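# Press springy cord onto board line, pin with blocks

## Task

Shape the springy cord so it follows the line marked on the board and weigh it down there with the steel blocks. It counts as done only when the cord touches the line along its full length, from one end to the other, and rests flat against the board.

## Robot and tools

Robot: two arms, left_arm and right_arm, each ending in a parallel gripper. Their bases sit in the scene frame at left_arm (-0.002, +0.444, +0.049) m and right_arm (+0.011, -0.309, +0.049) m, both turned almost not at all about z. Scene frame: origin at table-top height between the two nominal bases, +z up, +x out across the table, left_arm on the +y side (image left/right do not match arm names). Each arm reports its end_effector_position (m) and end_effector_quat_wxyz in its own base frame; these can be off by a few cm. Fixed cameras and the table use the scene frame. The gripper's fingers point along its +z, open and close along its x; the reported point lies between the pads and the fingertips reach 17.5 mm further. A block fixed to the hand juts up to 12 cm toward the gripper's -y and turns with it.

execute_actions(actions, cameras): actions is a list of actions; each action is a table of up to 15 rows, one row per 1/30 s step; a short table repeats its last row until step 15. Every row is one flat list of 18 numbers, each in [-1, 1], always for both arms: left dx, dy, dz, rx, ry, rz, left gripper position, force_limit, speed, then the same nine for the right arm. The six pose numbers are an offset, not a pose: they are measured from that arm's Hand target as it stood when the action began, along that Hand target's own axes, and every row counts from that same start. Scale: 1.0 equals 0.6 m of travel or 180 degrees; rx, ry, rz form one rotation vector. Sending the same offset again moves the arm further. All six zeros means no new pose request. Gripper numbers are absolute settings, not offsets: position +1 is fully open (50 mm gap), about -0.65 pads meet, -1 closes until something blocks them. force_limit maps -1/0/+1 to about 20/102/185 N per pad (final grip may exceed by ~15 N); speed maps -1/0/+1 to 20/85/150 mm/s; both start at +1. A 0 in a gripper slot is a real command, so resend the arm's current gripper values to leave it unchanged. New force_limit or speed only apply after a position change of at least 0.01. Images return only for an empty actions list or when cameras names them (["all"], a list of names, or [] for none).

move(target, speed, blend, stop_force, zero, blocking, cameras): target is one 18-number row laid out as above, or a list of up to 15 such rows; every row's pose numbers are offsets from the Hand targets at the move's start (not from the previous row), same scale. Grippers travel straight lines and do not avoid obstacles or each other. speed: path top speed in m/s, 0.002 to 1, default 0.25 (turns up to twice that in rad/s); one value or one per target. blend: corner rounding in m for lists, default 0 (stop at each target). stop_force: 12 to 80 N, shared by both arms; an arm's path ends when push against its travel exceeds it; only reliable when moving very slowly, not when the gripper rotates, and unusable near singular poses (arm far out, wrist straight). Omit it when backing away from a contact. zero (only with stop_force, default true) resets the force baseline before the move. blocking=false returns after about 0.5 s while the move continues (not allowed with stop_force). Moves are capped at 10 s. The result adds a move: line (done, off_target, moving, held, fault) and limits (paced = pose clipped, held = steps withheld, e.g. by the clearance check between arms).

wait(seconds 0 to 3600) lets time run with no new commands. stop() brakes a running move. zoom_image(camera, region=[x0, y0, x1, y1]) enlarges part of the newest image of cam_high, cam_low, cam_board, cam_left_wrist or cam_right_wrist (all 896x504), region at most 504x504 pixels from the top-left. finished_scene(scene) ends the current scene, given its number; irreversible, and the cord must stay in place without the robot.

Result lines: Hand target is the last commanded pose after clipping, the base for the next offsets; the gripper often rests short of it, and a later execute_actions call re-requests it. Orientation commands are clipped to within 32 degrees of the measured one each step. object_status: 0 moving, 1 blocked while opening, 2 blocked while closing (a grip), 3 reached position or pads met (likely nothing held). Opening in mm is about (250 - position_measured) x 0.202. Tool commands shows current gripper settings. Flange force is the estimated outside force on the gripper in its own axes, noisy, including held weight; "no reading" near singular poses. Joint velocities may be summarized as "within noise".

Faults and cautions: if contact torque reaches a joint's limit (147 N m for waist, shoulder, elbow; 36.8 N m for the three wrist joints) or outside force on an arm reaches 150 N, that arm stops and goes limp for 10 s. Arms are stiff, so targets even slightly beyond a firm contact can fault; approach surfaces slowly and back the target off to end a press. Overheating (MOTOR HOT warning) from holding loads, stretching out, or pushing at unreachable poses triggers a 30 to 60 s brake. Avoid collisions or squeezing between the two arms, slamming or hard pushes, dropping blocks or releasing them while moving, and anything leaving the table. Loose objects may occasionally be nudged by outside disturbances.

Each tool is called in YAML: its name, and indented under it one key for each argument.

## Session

execute_actions:
  actions: []

Scene clock: 0.00 s.
left_arm: end_effector_position=(+0.1808, +0.0255, +0.2628) position_measured=4 object_status=3 end_effector_quat_wxyz=(-0.420, +0.840, +0.271, +0.211) | right_arm: end_effector_position=(+0.2118, +0.4071, +0.1833) position_measured=3 object_status=3 end_effector_quat_wxyz=(-0.074, -0.212, +0.927, +0.300)
Joint positions: left_arm=[-0.717 -0.416 -0.466 -0.881 -1.998 -0.411] | right_arm=[0.971 -0.101 -0.294 -0.607 -1.123 1.248]
Joint velocities: within noise
Flange force (N): no reading
Hand target: left_arm +0.1808, +0.0255, +0.2628; -0.420, +0.840, +0.271, +0.211 | right_arm +0.2118, +0.4071, +0.1833; -0.074, -0.212, +0.927, +0.300
Tool commands: left_gripper/position=+0.992157 left_gripper/force_limit=+1.0 left_gripper/speed=+1.0 right_gripper/position=+1.0 right_gripper/force_limit=+1.0 right_gripper/speed=+1.0
camera_calibration:
cam_left_wrist: T_world_to_cam=[[0.76557, 0.25614, 0.59017, -0.29368], [0.53765, -0.7585, -0.36825, 0.03326], [0.35332, 0.59922, -0.7184, 0.23877]] pos_world=[0.12258, -0.04263, 0.3571]
cam_right_wrist: T_world_to_cam=[[-0.89565, -0.44468, -0.00861, 0.38186], [-0.25658, 0.50077, 0.82668, -0.28654], [-0.36329, 0.74262, -0.56261, 0.00853]] pos_world=[0.27159, 0.30696, 0.24497]

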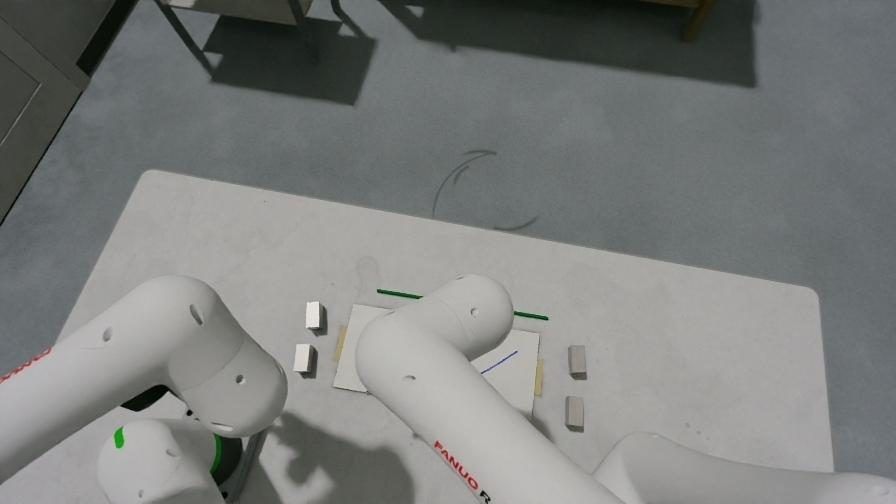

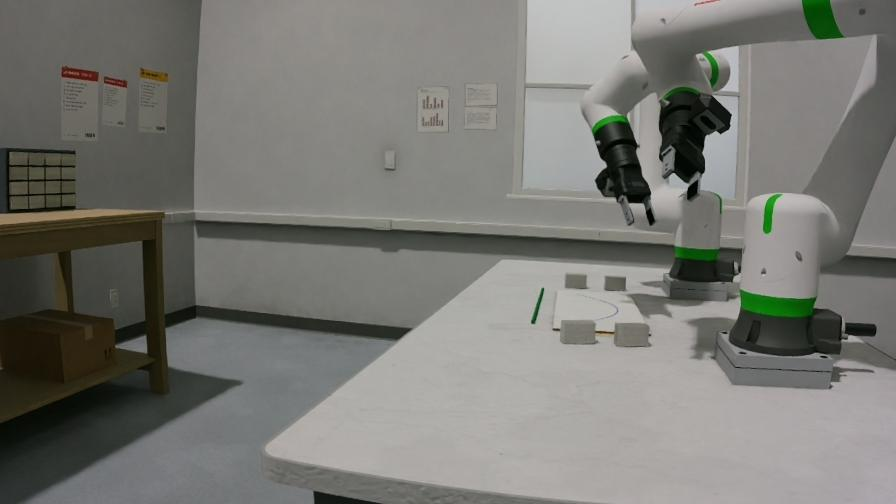

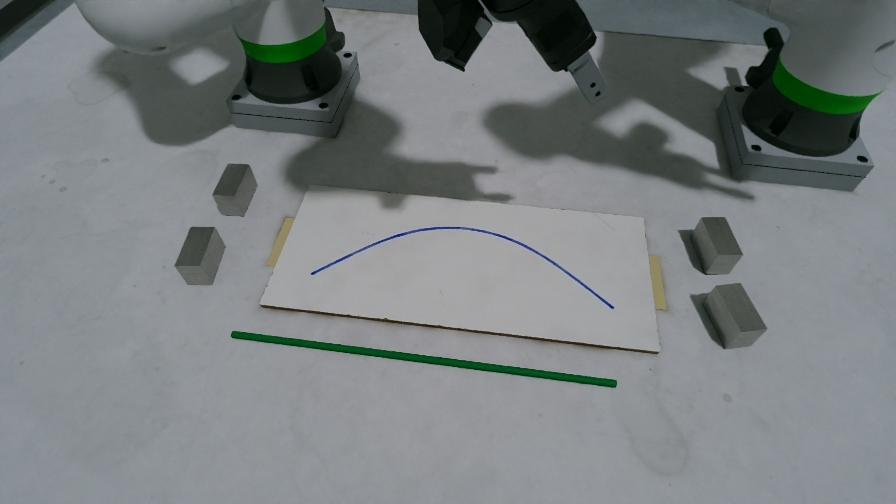

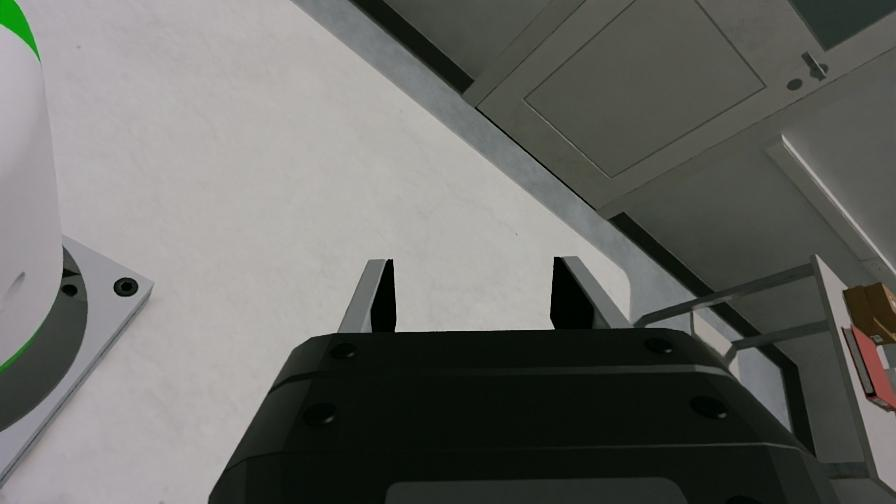

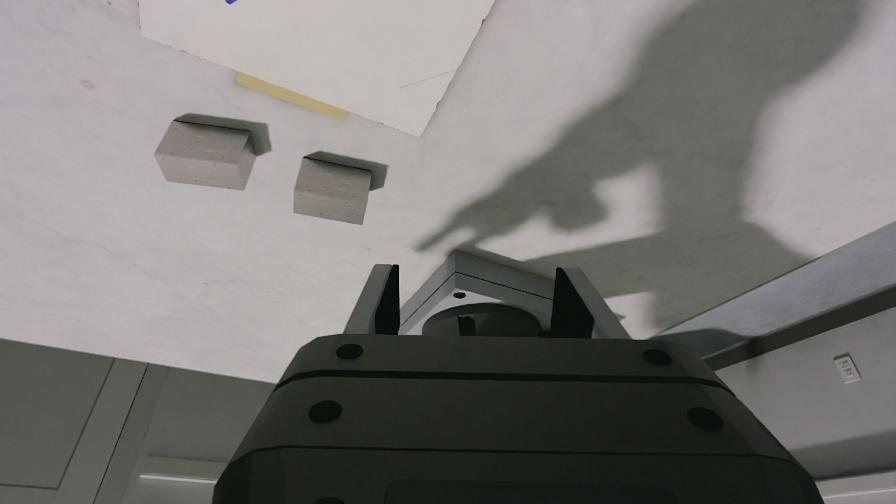

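move:
  target: [0.2143,0.142,-0.038,-0.1015,-0.3064,-0.2762,1,1,1,0.0613,0.0082,-0.3348,0.1227,-0.2031,0.6184,1,1,1]
  speed: 0.35
  cameras: ["cam_left_wrist","cam_right_wrist","cam_board"]

zoom_image:
  camera: "cam_right_wrist"
  region: [224, 0, 672, 252]

zoom_image:
  camera: "cam_right_wrist"
  region: [120, 90, 280, 330]

zoom_image:
  camera: "cam_right_wrist"
  region: [640, 120, 840, 320]

Scene clock: 18.83 s.
left_arm: end_effector_position=(+0.3300, -0.0001, +0.3001) position_measured=3 object_status=3 end_effector_quat_wxyz=(+0.000, +0.707, +0.707, +0.000) | right_arm: end_effector_position=(+0.2301, +0.2893, +0.3492) position_measured=3 object_status=3 end_effector_quat_wxyz=(+0.000, +0.707, +0.707, +0.000)
Joint positions: left_arm=[0.405 -0.31 -0.219 0 -1.661 -0.405] | right_arm=[1.259 -0.189 -0.012 0.001 -1.749 -1.258]
Flange force (N): left_arm=[2.2 -0.1 -0.5] | right_arm=[1.9 0.9 -4.1]
Hand target: left_arm +0.3300, -0.0001, +0.3001; +0.000, +0.707, +0.707, +0.000 | right_arm +0.2301, +0.2893, +0.3492; +0.000, +0.707, +0.707, +0.000
Off the commanded pose: left_arm 0.000 m, 0 deg | right_arm 0.000 m, 0 deg.
move: done
cam_left_wrist: T_world_to_cam=[[0.00767, 0.99974, 0.0215, -0.00255], [0.93717, -0.01468, 0.34857, -0.39953], [0.34879, 0.01748, -0.93704, 0.29516]] pos_world=[0.2715, -0.00847, 0.41589]
cam_right_wrist: T_world_to_cam=[[-0.01803, 0.99977, -0.01149, -0.27142], [0.94037, 0.02086, 0.33951, -0.32642], [0.33967, -0.00468, -0.94053, 0.38243]] pos_world=[0.17216, 0.27996, 0.4674]
Images, in order (width x height): cam_board 896x504, cam_left_wrist 896x504, cam_right_wrist 896x504.

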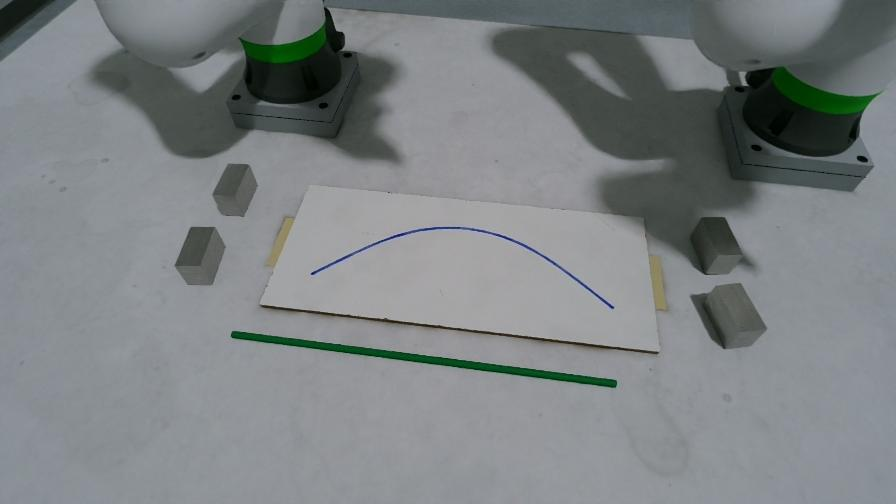

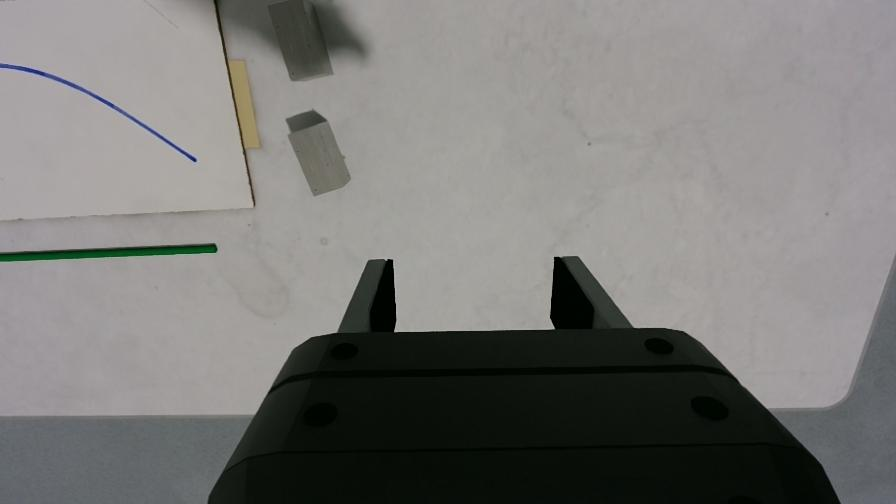

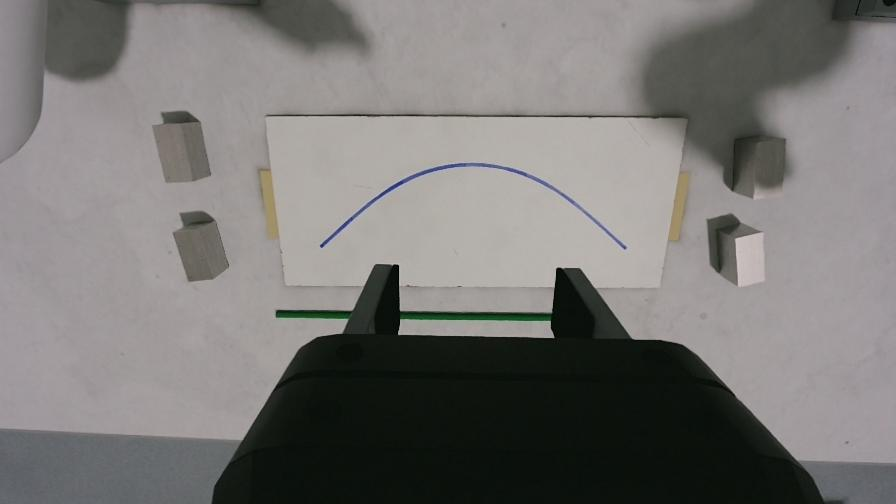

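Scaled by 1.125 from the camera's image (finer frame: 1280x720).

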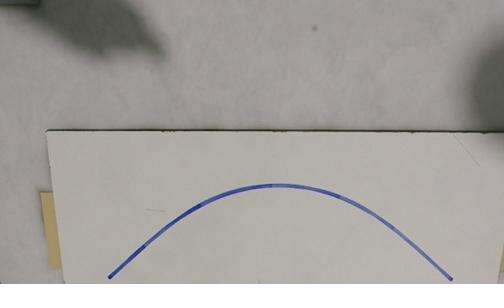

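Scaled by 2.100 from the camera's image (finer frame: 1280x720).

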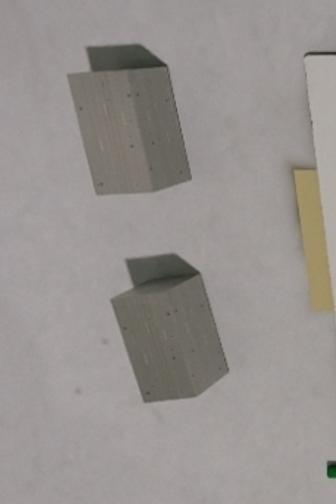

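Scaled by 2.520 from the camera's image (finer frame: 1280x720).

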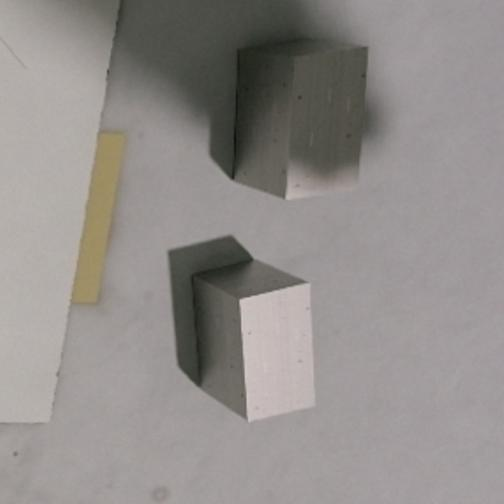

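move:
  target: [-0.207,0.0033,0.4,0,0,-0.1,1,1,1,-0.0272,0.334,0.6153,0,0,-0.503,0.1,1,1]
  speed: 0.25
  cameras: ["cam_left_wrist","cam_right_wrist"]

Scene clock: 76.13 s.
left_arm: end_effector_position=(+0.3321, -0.1244, +0.0601) position_measured=3 object_status=3 end_effector_quat_wxyz=(+0.000, +0.588, +0.809, +0.000) | right_arm: end_effector_position=(+0.4307, +0.2729, -0.0198) position_measured=138 object_status=3 end_effector_quat_wxyz=(+0.000, -0.005, +1.000, +0.000)
Joint positions: left_arm=[0.017 -0.099 -0.632 0 -1.037 0.296] | right_arm=[0.823 0.394 -0.282 0.001 -0.895 0.757]
Flange force (N): left_arm=[2.3 1.3 0.2] | right_arm=[-1.2 1.3 -2.8]
Hand target: left_arm +0.3321, -0.1244, +0.0601; +0.000, +0.588, +0.809, +0.000 | right_arm +0.4307, +0.2729, -0.0198; +0.000, -0.005, +1.000, +0.000
Off the commanded pose: left_arm 0.000 m, 0 deg | right_arm 0.000 m, 0 deg.
move: done
cam_left_wrist: T_world_to_cam=[[-0.30162, 0.95319, 0.02123, 0.22378], [0.89585, 0.27572, 0.34848, -0.26987], [0.32631, 0.12413, -0.93708, 0.09252]] pos_world=[0.27907, -0.15038, 0.17599]
cam_right_wrist: T_world_to_cam=[[-0.99956, -0.02738, -0.0114, 0.44743], [-0.02962, 0.94062, 0.33817, -0.22262], [0.00146, 0.33836, -0.94102, 0.01914]] pos_world=[0.44061, 0.21517, 0.09839]

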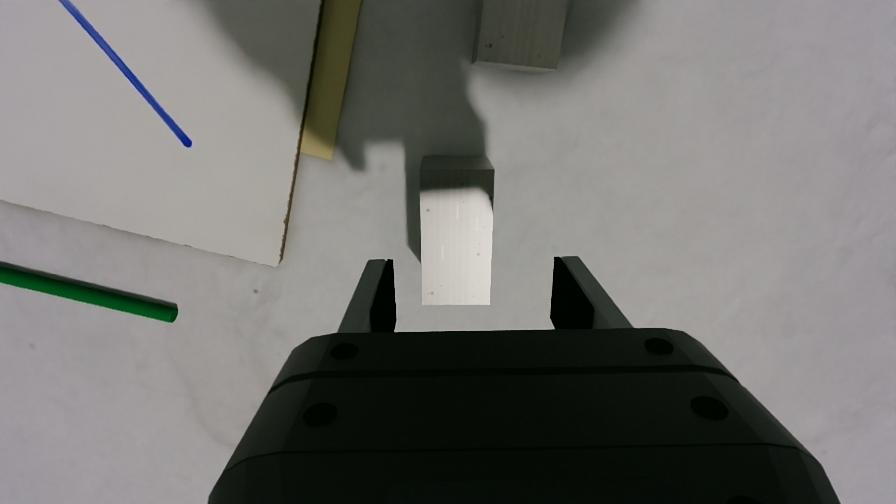

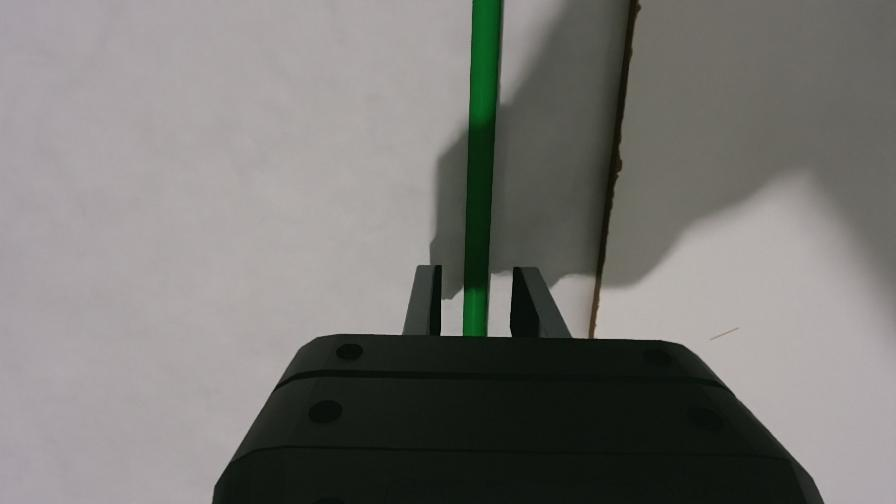

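move:
  target: [-0.0062,0.0045,0.137,0,0,0,1,1,1,0,0,0.0175,0,0,0,0.1,1,1]
  speed: 0.1

move:
  target: [0,0,0,0,0,0,-1,-0.6,-0.5,0,0,0,0,0,0,-1,-0.9,-0.8]

move:
  target:
    - [0,0,-0.0867,0,0,0,-1,-0.6,-0.5,0,0,-0.06,0,0,0,-1,-0.9,-0.8]
    - [0,0,-0.0867,0,0,0,-1,-0.6,-0.5,0.3232,0.055,-0.06,0,0,0,-1,-0.9,-0.8]
    - [0,0,-0.0867,0,0,0,-1,-0.6,-0.5,0.3232,0.055,-0.025,0,0,0,-1,-0.9,-0.8]
  speed: 0.15
  blend: [0.015,0.005,0]
  cameras: ["cam_right_wrist","cam_board"]

Scene clock: 95.77 s.
left_arm: end_effector_position=(+0.3358, -0.1271, -0.0221) position_measured=3 object_status=3 end_effector_quat_wxyz=(+0.000, +0.588, +0.809, +0.000) | right_arm: end_effector_position=(+0.4307, +0.2729, -0.0303) position_measured=138 object_status=3 end_effector_quat_wxyz=(+0.000, -0.005, +1.000, +0.000)
Joint positions: left_arm=[0.009 0.068 -0.709 0 -0.793 0.305] | right_arm=[0.823 0.411 -0.288 0.001 -0.872 0.757]
Flange force (N): left_arm=[2.1 0.7 0.2] | right_arm=[-1.7 1.3 -2.1]
Hand target: left_arm +0.3359, -0.1271, -0.0221; +0.000, +0.588, +0.809, +0.000 | right_arm +0.4307, +0.2729, -0.0303; +0.000, -0.005, +1.000, +0.000
Off the commanded pose: left_arm 0.000 m, 0 deg | right_arm 0.000 m, 0 deg.
move: done

Scene clock: 96.47 s.
left_arm: end_effector_position=(+0.3359, -0.1271, -0.0221) position_measured=104 object_status=2 end_effector_quat_wxyz=(+0.000, +0.588, +0.809, +0.000) | right_arm: end_effector_position=(+0.4307, +0.2729, -0.0303) position_measured=214 object_status=2 end_effector_quat_wxyz=(+0.000, -0.005, +1.000, +0.000)
Joint positions: left_arm=[0.009 0.069 -0.709 0 -0.793 0.305] | right_arm=[0.823 0.411 -0.288 0.001 -0.872 0.757]
Flange force (N): left_arm=[0.5 2.4 -1.0] | right_arm=[-1.4 1.4 -2.0]
Hand target: left_arm +0.3359, -0.1271, -0.0221; +0.000, +0.588, +0.809, +0.000 | right_arm +0.4307, +0.2729, -0.0303; +0.000, -0.005, +1.000, +0.000
Off the commanded pose: left_arm 0.000 m, 0 deg | right_arm 0.000 m, 0 deg.
move: done

Scene clock: 98.73 s.
left_arm: end_effector_position=(+0.3358, -0.1271, +0.0299) position_measured=104 object_status=2 end_effector_quat_wxyz=(+0.000, +0.588, +0.809, +0.000) | right_arm: end_effector_position=(+0.2365, +0.3038, -0.0155) position_measured=214 object_status=2 end_effector_quat_wxyz=(+0.000, -0.005, +1.000, +0.000)
Joint positions: left_arm=[0.009 -0.037 -0.658 0 -0.949 0.305] | right_arm=[1.255 0.117 -0.633 0.001 -0.821 0.326]
Flange force (N): left_arm=[1.3 1.8 5.1] | right_arm=[-0.8 1.7 -2.5]
Hand target: left_arm +0.3358, -0.1271, +0.0299; +0.000, +0.588, +0.809, +0.000 | right_arm +0.2365, +0.3038, -0.0155; +0.000, -0.005, +1.000, +0.000
Off the commanded pose: left_arm 0.000 m, 0 deg | right_arm 0.000 m, 0 deg.
move: done
cam_right_wrist: T_world_to_cam=[[-0.99956, -0.02741, -0.0113, 0.25421], [-0.02962, 0.94062, 0.33817, -0.25901], [0.00136, 0.33836, -0.94102, 0.0131]] pos_world=[0.24641, 0.24617, 0.10279]
Images, in order (width x height): cam_board 896x504, cam_right_wrist 896x504.

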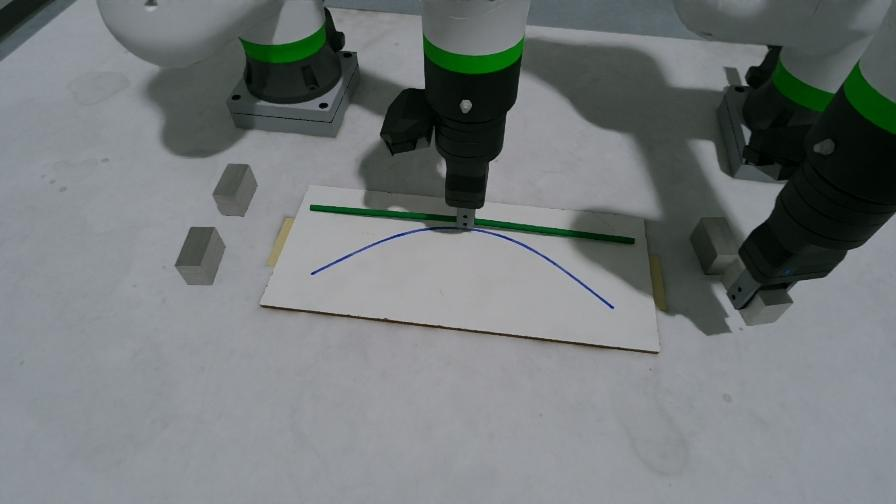

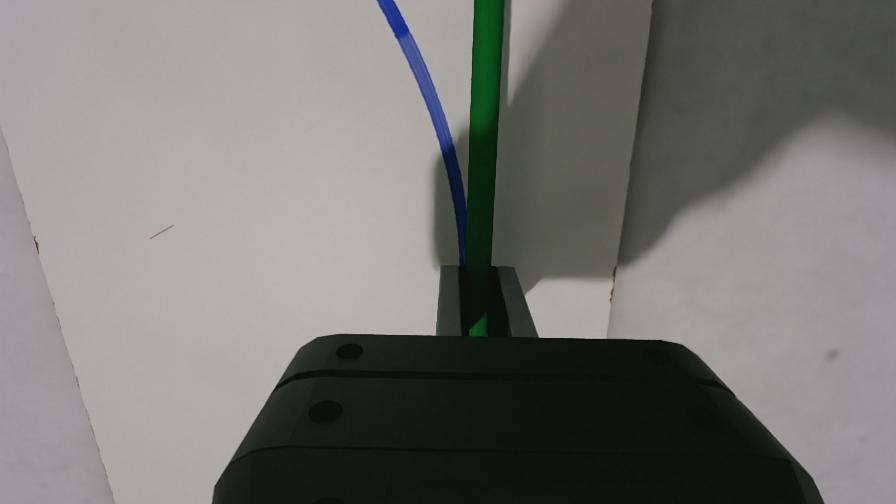

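move:
  target: [0,0,0,0,0,0,-1,-0.6,-0.5,0,0,0.0142,0,0,0,-1,-0.9,-0.8]
  speed: 0.03

move:
  target: [0,0,0,0,0,0,-1,-0.6,-0.5,0,0,0,0,0,0,-0.1,0,-0.8]

move:
  target:
    - [0,0,0,0,0,0,-1,-0.6,-0.5,0,0,-0.15,0,0,0,-0.1,0,-0.8]
    - [-0.3913,-0.2117,0,0,0,0.2211,-1,-0.6,-0.5,-0.1718,-0.5328,-0.16,0,0,0.4756,1,1,1]
  speed: 0.25
  cameras: ["cam_left_wrist","cam_right_wrist","cam_board"]

Scene clock: 103.03 s.
left_arm: end_effector_position=(+0.3358, -0.1271, +0.0299) position_measured=104 object_status=2 end_effector_quat_wxyz=(+0.000, +0.588, +0.809, +0.000) | right_arm: end_effector_position=(+0.2365, +0.3038, -0.0240) position_measured=214 object_status=2 end_effector_quat_wxyz=(+0.000, -0.005, +1.000, +0.000)
Joint positions: left_arm=[0.009 -0.037 -0.658 0 -0.949 0.305] | right_arm=[1.255 0.135 -0.64 0.001 -0.796 0.326]
Flange force (N): left_arm=[1.9 1.9 5.7] | right_arm=[-0.5 0.7 -4.8]
Hand target: left_arm +0.3358, -0.1271, +0.0299; +0.000, +0.588, +0.809, +0.000 | right_arm +0.2365, +0.3038, -0.0240; +0.000, -0.005, +1.000, +0.000
Off the commanded pose: left_arm 0.000 m, 0 deg | right_arm 0.000 m, 0 deg.
move: done

Scene clock: 103.57 s.
left_arm: end_effector_position=(+0.3358, -0.1271, +0.0299) position_measured=104 object_status=2 end_effector_quat_wxyz=(+0.000, +0.588, +0.809, +0.000) | right_arm: end_effector_position=(+0.2365, +0.3039, -0.0240) position_measured=167 object_status=0 end_effector_quat_wxyz=(+0.000, -0.005, +1.000, +0.000)
Joint positions: left_arm=[0.009 -0.037 -0.658 0 -0.949 0.305] | right_arm=[1.255 0.135 -0.64 0.001 -0.796 0.326]
Flange force (N): left_arm=[1.5 2.1 5.4] | right_arm=[-1.0 1.8 -1.8]
Hand target: left_arm +0.3358, -0.1271, +0.0299; +0.000, +0.588, +0.809, +0.000 | right_arm +0.2365, +0.3038, -0.0240; +0.000, -0.005, +1.000, +0.000
Off the commanded pose: left_arm 0.000 m, 0 deg | right_arm 0.000 m, 0 deg.
move: done

Scene clock: 108.07 s.
left_arm: end_effector_position=(+0.2875, -0.3896, +0.0300) position_measured=104 object_status=2 end_effector_quat_wxyz=(+0.000, +0.828, +0.561, +0.000) | right_arm: end_effector_position=(+0.3428, -0.0147, +0.0723) position_measured=3 object_status=3 end_effector_quat_wxyz=(+0.000, +0.676, +0.737, +0.000)
Joint positions: left_arm=[-0.663 0.264 -0.318 0 -0.988 0.283] | right_arm=[0.347 -0.15 -0.644 0.001 -1.077 -0.26]
Flange force (N): left_arm=[1.1 2.0 5.7] | right_arm=[0.2 2.4 -3.1]
Hand target: left_arm +0.2875, -0.3896, +0.0300; +0.000, +0.828, +0.561, +0.000 | right_arm +0.3428, -0.0147, +0.0723; +0.000, +0.676, +0.737, +0.000
Off the commanded pose: left_arm 0.000 m, 0 deg | right_arm 0.000 m, 0 deg.
move: done
cam_left_wrist: T_world_to_cam=[[0.37843, 0.92538, 0.02168, 0.25741], [0.86464, -0.36176, 0.34861, -0.38563], [0.33044, -0.11318, -0.93702, 0.01808]] pos_world=[0.23005, -0.37566, 0.14579]
cam_right_wrist: T_world_to_cam=[[-0.10383, 0.99453, -0.01156, 0.06065], [0.93512, 0.10157, 0.33947, -0.32908], [0.33879, 0.02443, -0.94055, 0.08302]] pos_world=[0.2859, -0.02892, 0.19049]
Images, in order (width x height): cam_board 896x504, cam_left_wrist 896x504, cam_right_wrist 896x504.

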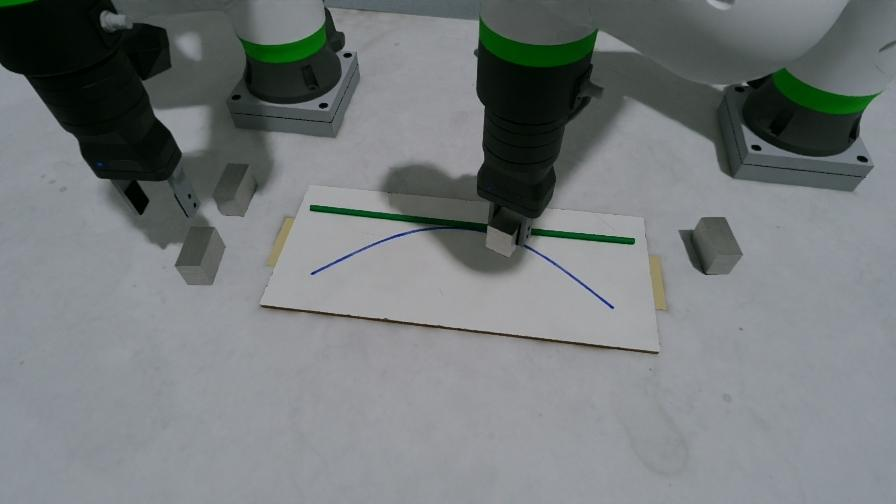

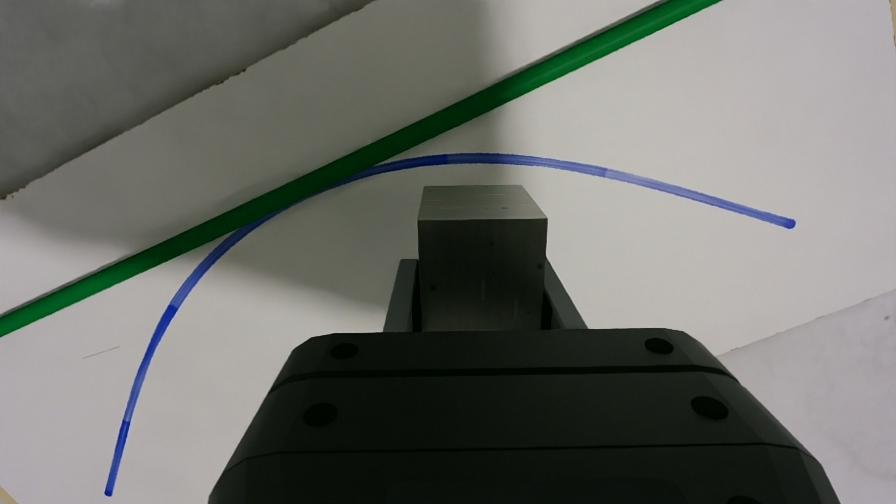

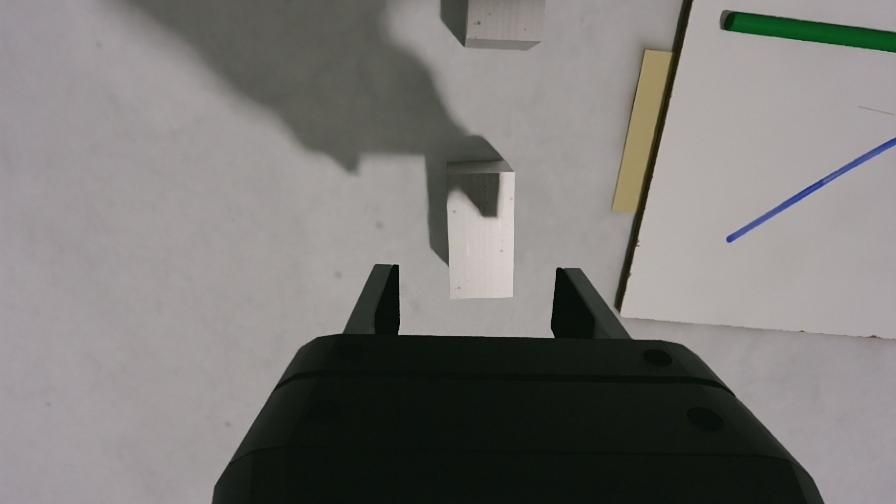

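move:
  target: [0,0.0017,0.068,0,0,0,-1,-0.6,-0.5,0.0073,-0.0007,0.157,0,0,0,1,1,1]
  speed: 0.12

move:
  target: [0,0,0.02,0,0,0,-1,-0.6,-0.5,0,0,0,0,0,0,-1,-0.6,-0.5]
  speed: 0.008
  stop_force: 12
  cameras: ["cam_left_wrist"]

Scene clock: 118.97 s.
left_arm: end_effector_position=(+0.2885, -0.3900, -0.0108) position_measured=104 object_status=2 end_effector_quat_wxyz=(+0.000, +0.828, +0.561, +0.000) | right_arm: end_effector_position=(+0.3421, -0.0104, -0.0219) position_measured=3 object_status=3 end_effector_quat_wxyz=(+0.000, +0.676, +0.737, +0.000)
Joint positions: left_arm=[-0.663 0.328 -0.349 0 -0.893 0.282] | right_arm=[0.36 0.026 -0.754 0.001 -0.791 -0.274]
Flange force (N): left_arm=[0.9 2.6 6.3] | right_arm=[0.3 2.4 -2.3]
Hand target: left_arm +0.2885, -0.3900, -0.0108; +0.000, +0.828, +0.561, +0.000 | right_arm +0.3421, -0.0104, -0.0219; +0.000, +0.676, +0.737, +0.000
Off the commanded pose: left_arm 0.000 m, 0 deg | right_arm 0.000 m, 0 deg.
move: done

Scene clock: 120.10 s.
left_arm: end_effector_position=(+0.2885, -0.3900, -0.0153) position_measured=104 object_status=2 end_effector_quat_wxyz=(+0.000, +0.828, +0.561, +0.000) | right_arm: end_effector_position=(+0.3421, -0.0104, -0.0219) position_measured=103 object_status=2 end_effector_quat_wxyz=(+0.000, +0.676, +0.737, +0.000)
Joint positions: left_arm=[-0.663 0.335 -0.352 0 -0.883 0.282] | right_arm=[0.36 0.026 -0.754 0.001 -0.791 -0.274]
Flange force (N): left_arm=[8.3 -6.7 -22.4] | right_arm=[0.9 2.4 0.2]
Hand target: left_arm +0.2885, -0.3900, -0.0153; +0.000, +0.828, +0.561, +0.000 (not the last commanded pose) | right_arm +0.3421, -0.0104, -0.0219; +0.000, +0.676, +0.737, +0.000
Off the commanded pose: left_arm 0.008 m, 0 deg | right_arm 0.000 m, 0 deg.
move: contact (left_arm)
cam_left_wrist: T_world_to_cam=[[0.37829, 0.92543, 0.02173, 0.25843], [0.8647, -0.36164, 0.34858, -0.37085], [0.33045, -0.11308, -0.93703, -0.02462]] pos_world=[0.23105, -0.37605, 0.10059]

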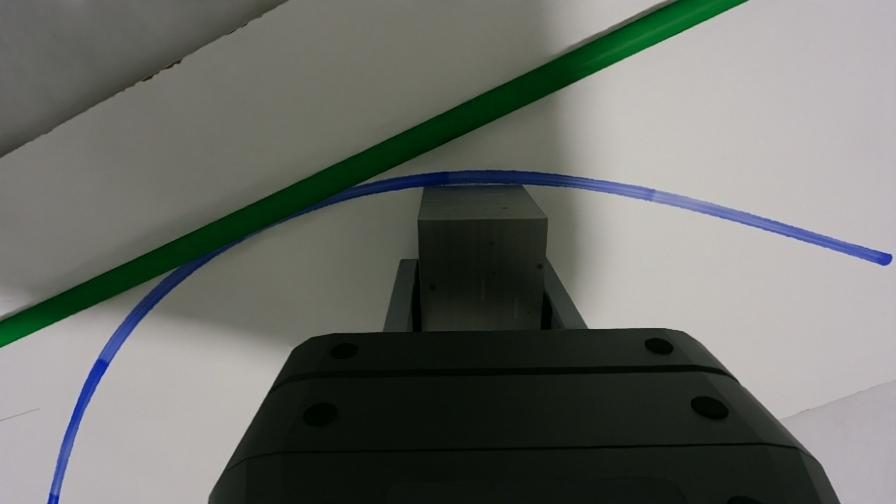

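move:
  target: [0,0.003,0,0,0,0,-1,-0.6,-0.5,0,0,0,0,0,0,-1,-0.6,-0.5]
  speed: 0.02

move:
  target: [0,0,0,0,0,0,0.95,1,-0.5,0,0,0,0,0,0,-1,-0.6,-0.5]

move:
  target:
    - [0,0,-0.1255,0,0,0,0.95,1,-0.5,0,0,-0.0867,0,0,0,-1,-0.6,-0.5]
    - [0.3636,-0.2557,-0.1255,0,0,0.8106,0.95,1,-0.5,0,0,-0.0867,0,0,0,-1,-0.6,-0.5]
    - [0.3636,-0.2557,-0.1255,0,0,0.8106,0.95,1,-0.5,0.452,-0.0565,-0.0867,0,0,-0.1078,-1,-0.6,-0.5]
  speed: 0.3
  blend: 0.01
  cameras: ["cam_left_wrist","cam_right_wrist"]

Scene clock: 131.33 s.
left_arm: end_effector_position=(+0.2901, -0.3906, -0.0153) position_measured=104 object_status=2 end_effector_quat_wxyz=(+0.000, +0.828, +0.561, +0.000) | right_arm: end_effector_position=(+0.3421, -0.0104, -0.0219) position_measured=103 object_status=2 end_effector_quat_wxyz=(+0.000, +0.676, +0.737, +0.000)
Joint positions: left_arm=[-0.662 0.339 -0.348 0 -0.884 0.281] | right_arm=[0.36 0.026 -0.754 0.001 -0.791 -0.274]
Flange force (N): left_arm=[11.6 -59.8 -68.5] | right_arm=[1.4 2.5 0.2]
Hand target: left_arm +0.2902, -0.3907, -0.0153; +0.000, +0.828, +0.561, +0.000 | right_arm +0.3421, -0.0104, -0.0219; +0.000, +0.676, +0.737, +0.000
Off the commanded pose: left_arm 0.000 m, 0 deg | right_arm 0.000 m, 0 deg.
move: done

Scene clock: 131.93 s.
left_arm: end_effector_position=(+0.2902, -0.3906, -0.0153) position_measured=10 object_status=3 end_effector_quat_wxyz=(+0.000, +0.828, +0.561, +0.000) | right_arm: end_effector_position=(+0.3421, -0.0104, -0.0219) position_measured=103 object_status=2 end_effector_quat_wxyz=(+0.000, +0.676, +0.737, +0.000)
Joint positions: left_arm=[-0.662 0.338 -0.348 0 -0.884 0.281] | right_arm=[0.36 0.026 -0.754 0.001 -0.791 -0.274]
Flange force (N): left_arm=[1.2 1.5 0.2] | right_arm=[0.9 2.9 0.3]
Hand target: left_arm +0.2902, -0.3907, -0.0153; +0.000, +0.828, +0.561, +0.000 | right_arm +0.3421, -0.0104, -0.0219; +0.000, +0.676, +0.737, +0.000
Off the commanded pose: left_arm 0.000 m, 0 deg | right_arm 0.000 m, 0 deg.
move: done

Scene clock: 137.93 s.
left_arm: end_effector_position=(+0.2287, -0.1311, +0.0599) position_measured=10 object_status=3 end_effector_quat_wxyz=(+0.000, +0.779, -0.627, +0.000) | right_arm: end_effector_position=(+0.2847, +0.2568, +0.0299) position_measured=103 object_status=2 end_effector_quat_wxyz=(+0.000, +0.542, +0.841, +0.000)
Joint positions: left_arm=[-0.004 -0.393 -0.849 0 -1.114 -2.923] | right_arm=[1.081 0.027 -0.595 0.001 -0.949 -0.656]
Flange force (N): left_arm=[-2.0 -1.9 -0.2] | right_arm=[1.2 2.7 2.7]
Hand target: left_arm +0.2287, -0.1311, +0.0599; +0.000, +0.779, -0.627, +0.000 | right_arm +0.2847, +0.2568, +0.0299; +0.000, +0.542, +0.841, +0.000
Off the commanded pose: left_arm 0.000 m, 0 deg | right_arm 0.000 m, 0 deg.
move: done
cam_left_wrist: T_world_to_cam=[[0.2054, -0.97843, 0.02205, -0.17023], [-0.91919, -0.18513, 0.34757, 0.17944], [-0.33599, -0.09166, -0.93739, 0.25016]] pos_world=[0.28396, -0.11041, 0.17589]
cam_right_wrist: T_world_to_cam=[[-0.42832, 0.90355, -0.01169, -0.1001], [0.84837, 0.40654, 0.33911, -0.34148], [0.31116, 0.13533, -0.94067, 0.03558]] pos_world=[0.23575, 0.22446, 0.14809]

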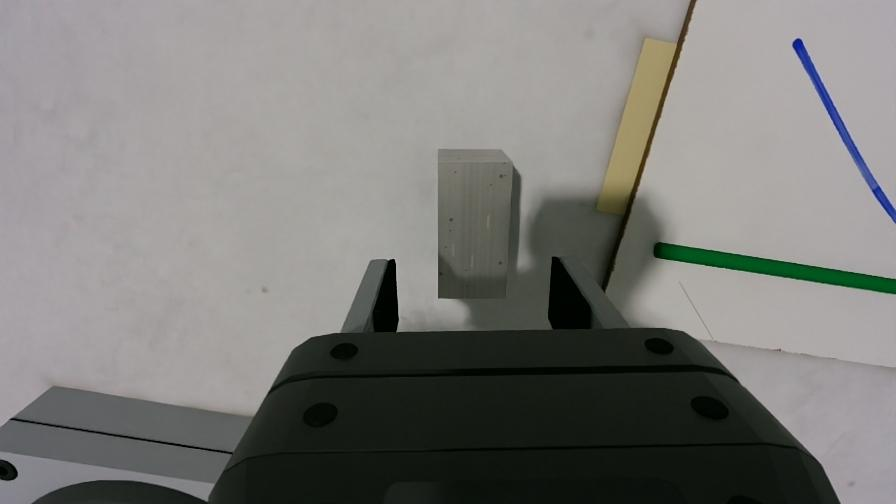

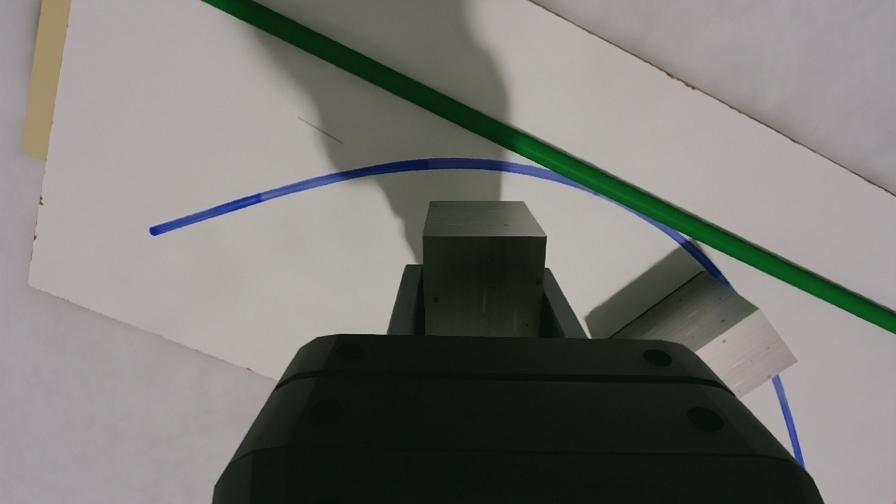

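move:
  target: [0.005,-0.002,0.1363,0,0,0,1,1,1,0,0,0.068,0,0,0,-1,-0.6,-0.5]
  speed: 0.12

move:
  target: [0,0,0,0,0,0,-1,-0.6,-0.5,0,0,0.02,0,0,0,-1,-0.6,-0.5]
  speed: 0.008
  stop_force: 12
  cameras: ["cam_right_wrist"]

Scene clock: 145.37 s.
left_arm: end_effector_position=(+0.2305, -0.1338, -0.0219) position_measured=3 object_status=3 end_effector_quat_wxyz=(+0.000, +0.779, -0.627, +0.000) | right_arm: end_effector_position=(+0.2847, +0.2568, -0.0109) position_measured=103 object_status=2 end_effector_quat_wxyz=(+0.000, +0.542, +0.841, +0.000)
Joint positions: left_arm=[-0.016 -0.199 -0.953 0 -0.816 -2.912] | right_arm=[1.081 0.104 -0.634 0.001 -0.833 -0.656]
Flange force (N): left_arm=[-2.9 -3.1 1.8] | right_arm=[1.3 2.2 3.0]
Hand target: left_arm +0.2306, -0.1338, -0.0218; +0.000, +0.779, -0.627, +0.000 | right_arm +0.2847, +0.2568, -0.0109; +0.000, +0.542, +0.841, +0.000
Off the commanded pose: left_arm 0.000 m, 0 deg | right_arm 0.000 m, 0 deg.
move: done

Scene clock: 146.57 s.
left_arm: end_effector_position=(+0.2306, -0.1338, -0.0218) position_measured=104 object_status=2 end_effector_quat_wxyz=(+0.000, +0.779, -0.627, +0.000) | right_arm: end_effector_position=(+0.2847, +0.2568, -0.0158) position_measured=103 object_status=2 end_effector_quat_wxyz=(+0.000, +0.542, +0.841, +0.000)
Joint positions: left_arm=[-0.016 -0.199 -0.953 0 -0.816 -2.911] | right_arm=[1.081 0.114 -0.638 0.001 -0.819 -0.656]
Flange force (N): left_arm=[-2.6 -1.6 -0.4] | right_arm=[3.1 -12.4 -33.3]
Hand target: left_arm +0.2306, -0.1338, -0.0218; +0.000, +0.779, -0.627, +0.000 | right_arm +0.2847, +0.2568, -0.0158; +0.000, +0.542, +0.841, +0.000 (not the last commanded pose)
Off the commanded pose: left_arm 0.000 m, 0 deg | right_arm 0.007 m, 0 deg.
move: contact (right_arm)
cam_right_wrist: T_world_to_cam=[[-0.42843, 0.9035, -0.01173, -0.10055], [0.84831, 0.40666, 0.33911, -0.32608], [0.31115, 0.13533, -0.94067, -0.00744]] pos_world=[0.23585, 0.22446, 0.10239]

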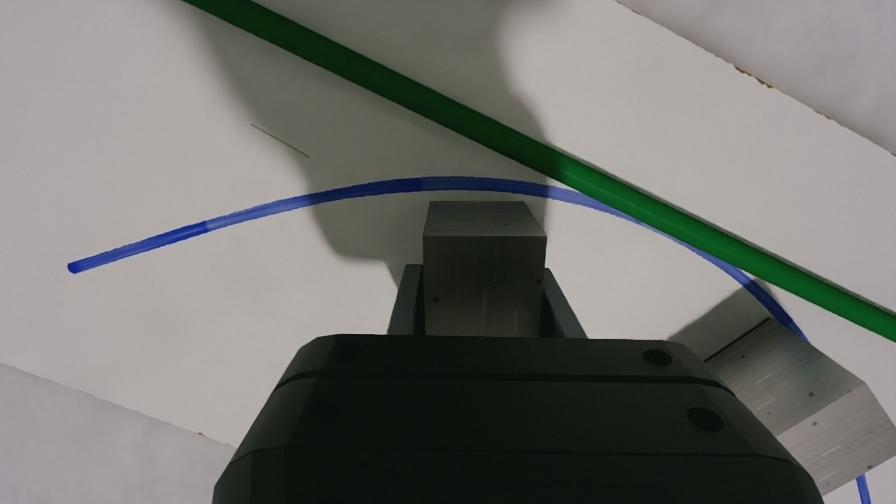

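move:
  target: [0,0,0,0,0,0,-1,-0.6,-0.5,0,0,0,0,0,0,0.95,1,-0.5]

move:
  target:
    - [0,0,-0.092,0,0,0,-1,-0.6,-0.5,0,0,-0.127,0,0,0,0.95,1,-0.5]
    - [0.2318,0.105,-0.092,0,0,0.0683,-1,-0.6,-0.5,-0.3763,-0.2743,-0.127,0,0,-0.874,0.95,1,-0.5]
  speed: 0.3
  blend: 0.01
  cameras: ["cam_left_wrist","cam_right_wrist","cam_board"]

Scene clock: 153.43 s.
left_arm: end_effector_position=(+0.2306, -0.1338, -0.0218) position_measured=104 object_status=2 end_effector_quat_wxyz=(+0.000, +0.779, -0.627, +0.000) | right_arm: end_effector_position=(+0.2847, +0.2568, -0.0159) position_measured=10 object_status=3 end_effector_quat_wxyz=(+0.000, +0.542, +0.841, +0.000)
Joint positions: left_arm=[-0.016 -0.199 -0.953 0 -0.816 -2.911] | right_arm=[1.081 0.114 -0.638 0.001 -0.819 -0.656]
Flange force (N): left_arm=[-2.5 -2.0 0.1] | right_arm=[1.2 1.7 -2.0]
Hand target: left_arm +0.2306, -0.1338, -0.0218; +0.000, +0.779, -0.627, +0.000 | right_arm +0.2847, +0.2568, -0.0158; +0.000, +0.542, +0.841, +0.000
Off the commanded pose: left_arm 0.000 m, 0 deg | right_arm 0.000 m, 0 deg.
move: done

Scene clock: 158.80 s.
left_arm: end_effector_position=(+0.1986, -0.2831, +0.0334) position_measured=104 object_status=2 end_effector_quat_wxyz=(+0.000, +0.707, -0.707, +0.000) | right_arm: end_effector_position=(+0.2280, -0.0167, +0.0606) position_measured=10 object_status=3 end_effector_quat_wxyz=(+0.000, +0.718, -0.696, +0.000)
Joint positions: left_arm=[-0.574 -0.08 -0.688 0 -0.962 -2.568] | right_arm=[0.533 -0.539 -0.925 0.001 -1.185 2.638]
Flange force (N): left_arm=[-1.4 -2.1 5.5] | right_arm=[-0.2 -2.5 -2.8]
Hand target: left_arm +0.1986, -0.2831, +0.0334; +0.000, +0.707, -0.707, +0.000 | right_arm +0.2281, -0.0167, +0.0606; +0.000, +0.718, -0.696, +0.000
Off the commanded pose: left_arm 0.000 m, 0 deg | right_arm 0.000 m, 0 deg.
move: done
cam_left_wrist: T_world_to_cam=[[-0.00774, -0.99973, 0.02194, -0.27584], [-0.93758, 0.01489, 0.34746, 0.19317], [-0.34769, -0.01788, -0.93744, 0.22439]] pos_world=[0.257, -0.27463, 0.14929]
cam_right_wrist: T_world_to_cam=[[0.04693, -0.99885, -0.00989, -0.01719], [-0.93978, -0.04751, 0.33847, 0.20755], [-0.33855, -0.00659, -0.94093, 0.26485]] pos_world=[0.28552, -0.00556, 0.17879]
Images, in order (width x height): cam_board 896x504, cam_left_wrist 896x504, cam_right_wrist 896x504.

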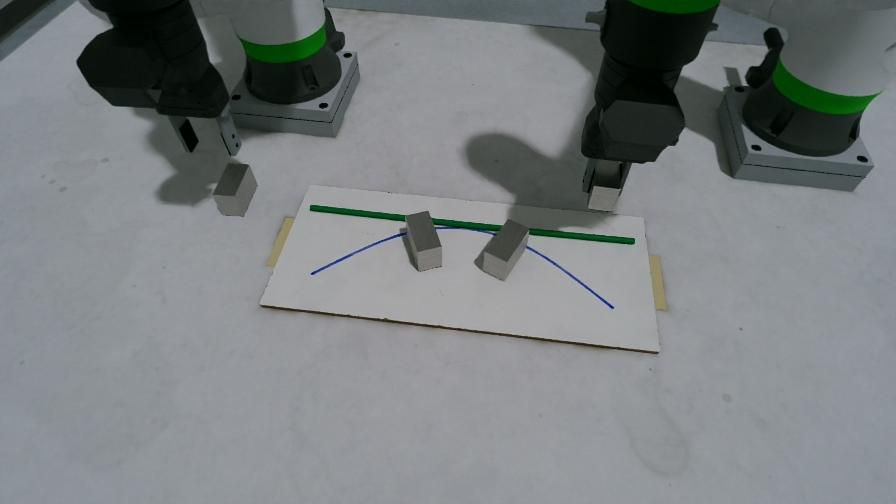

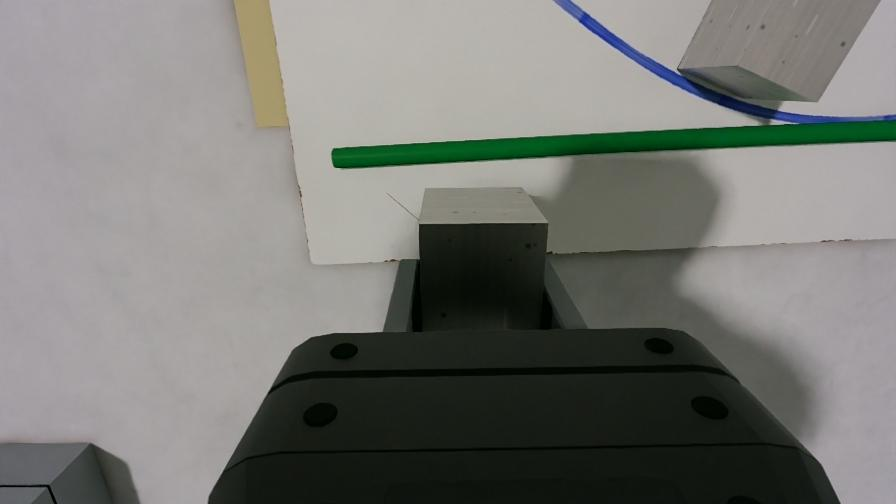

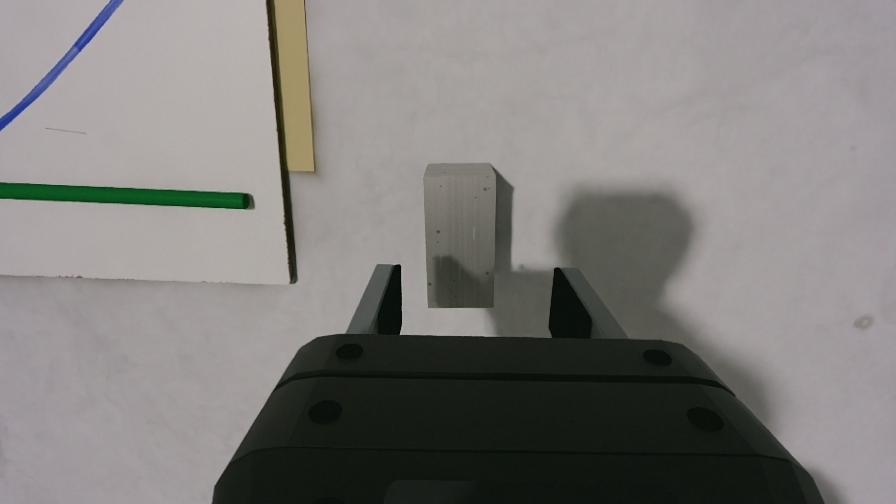

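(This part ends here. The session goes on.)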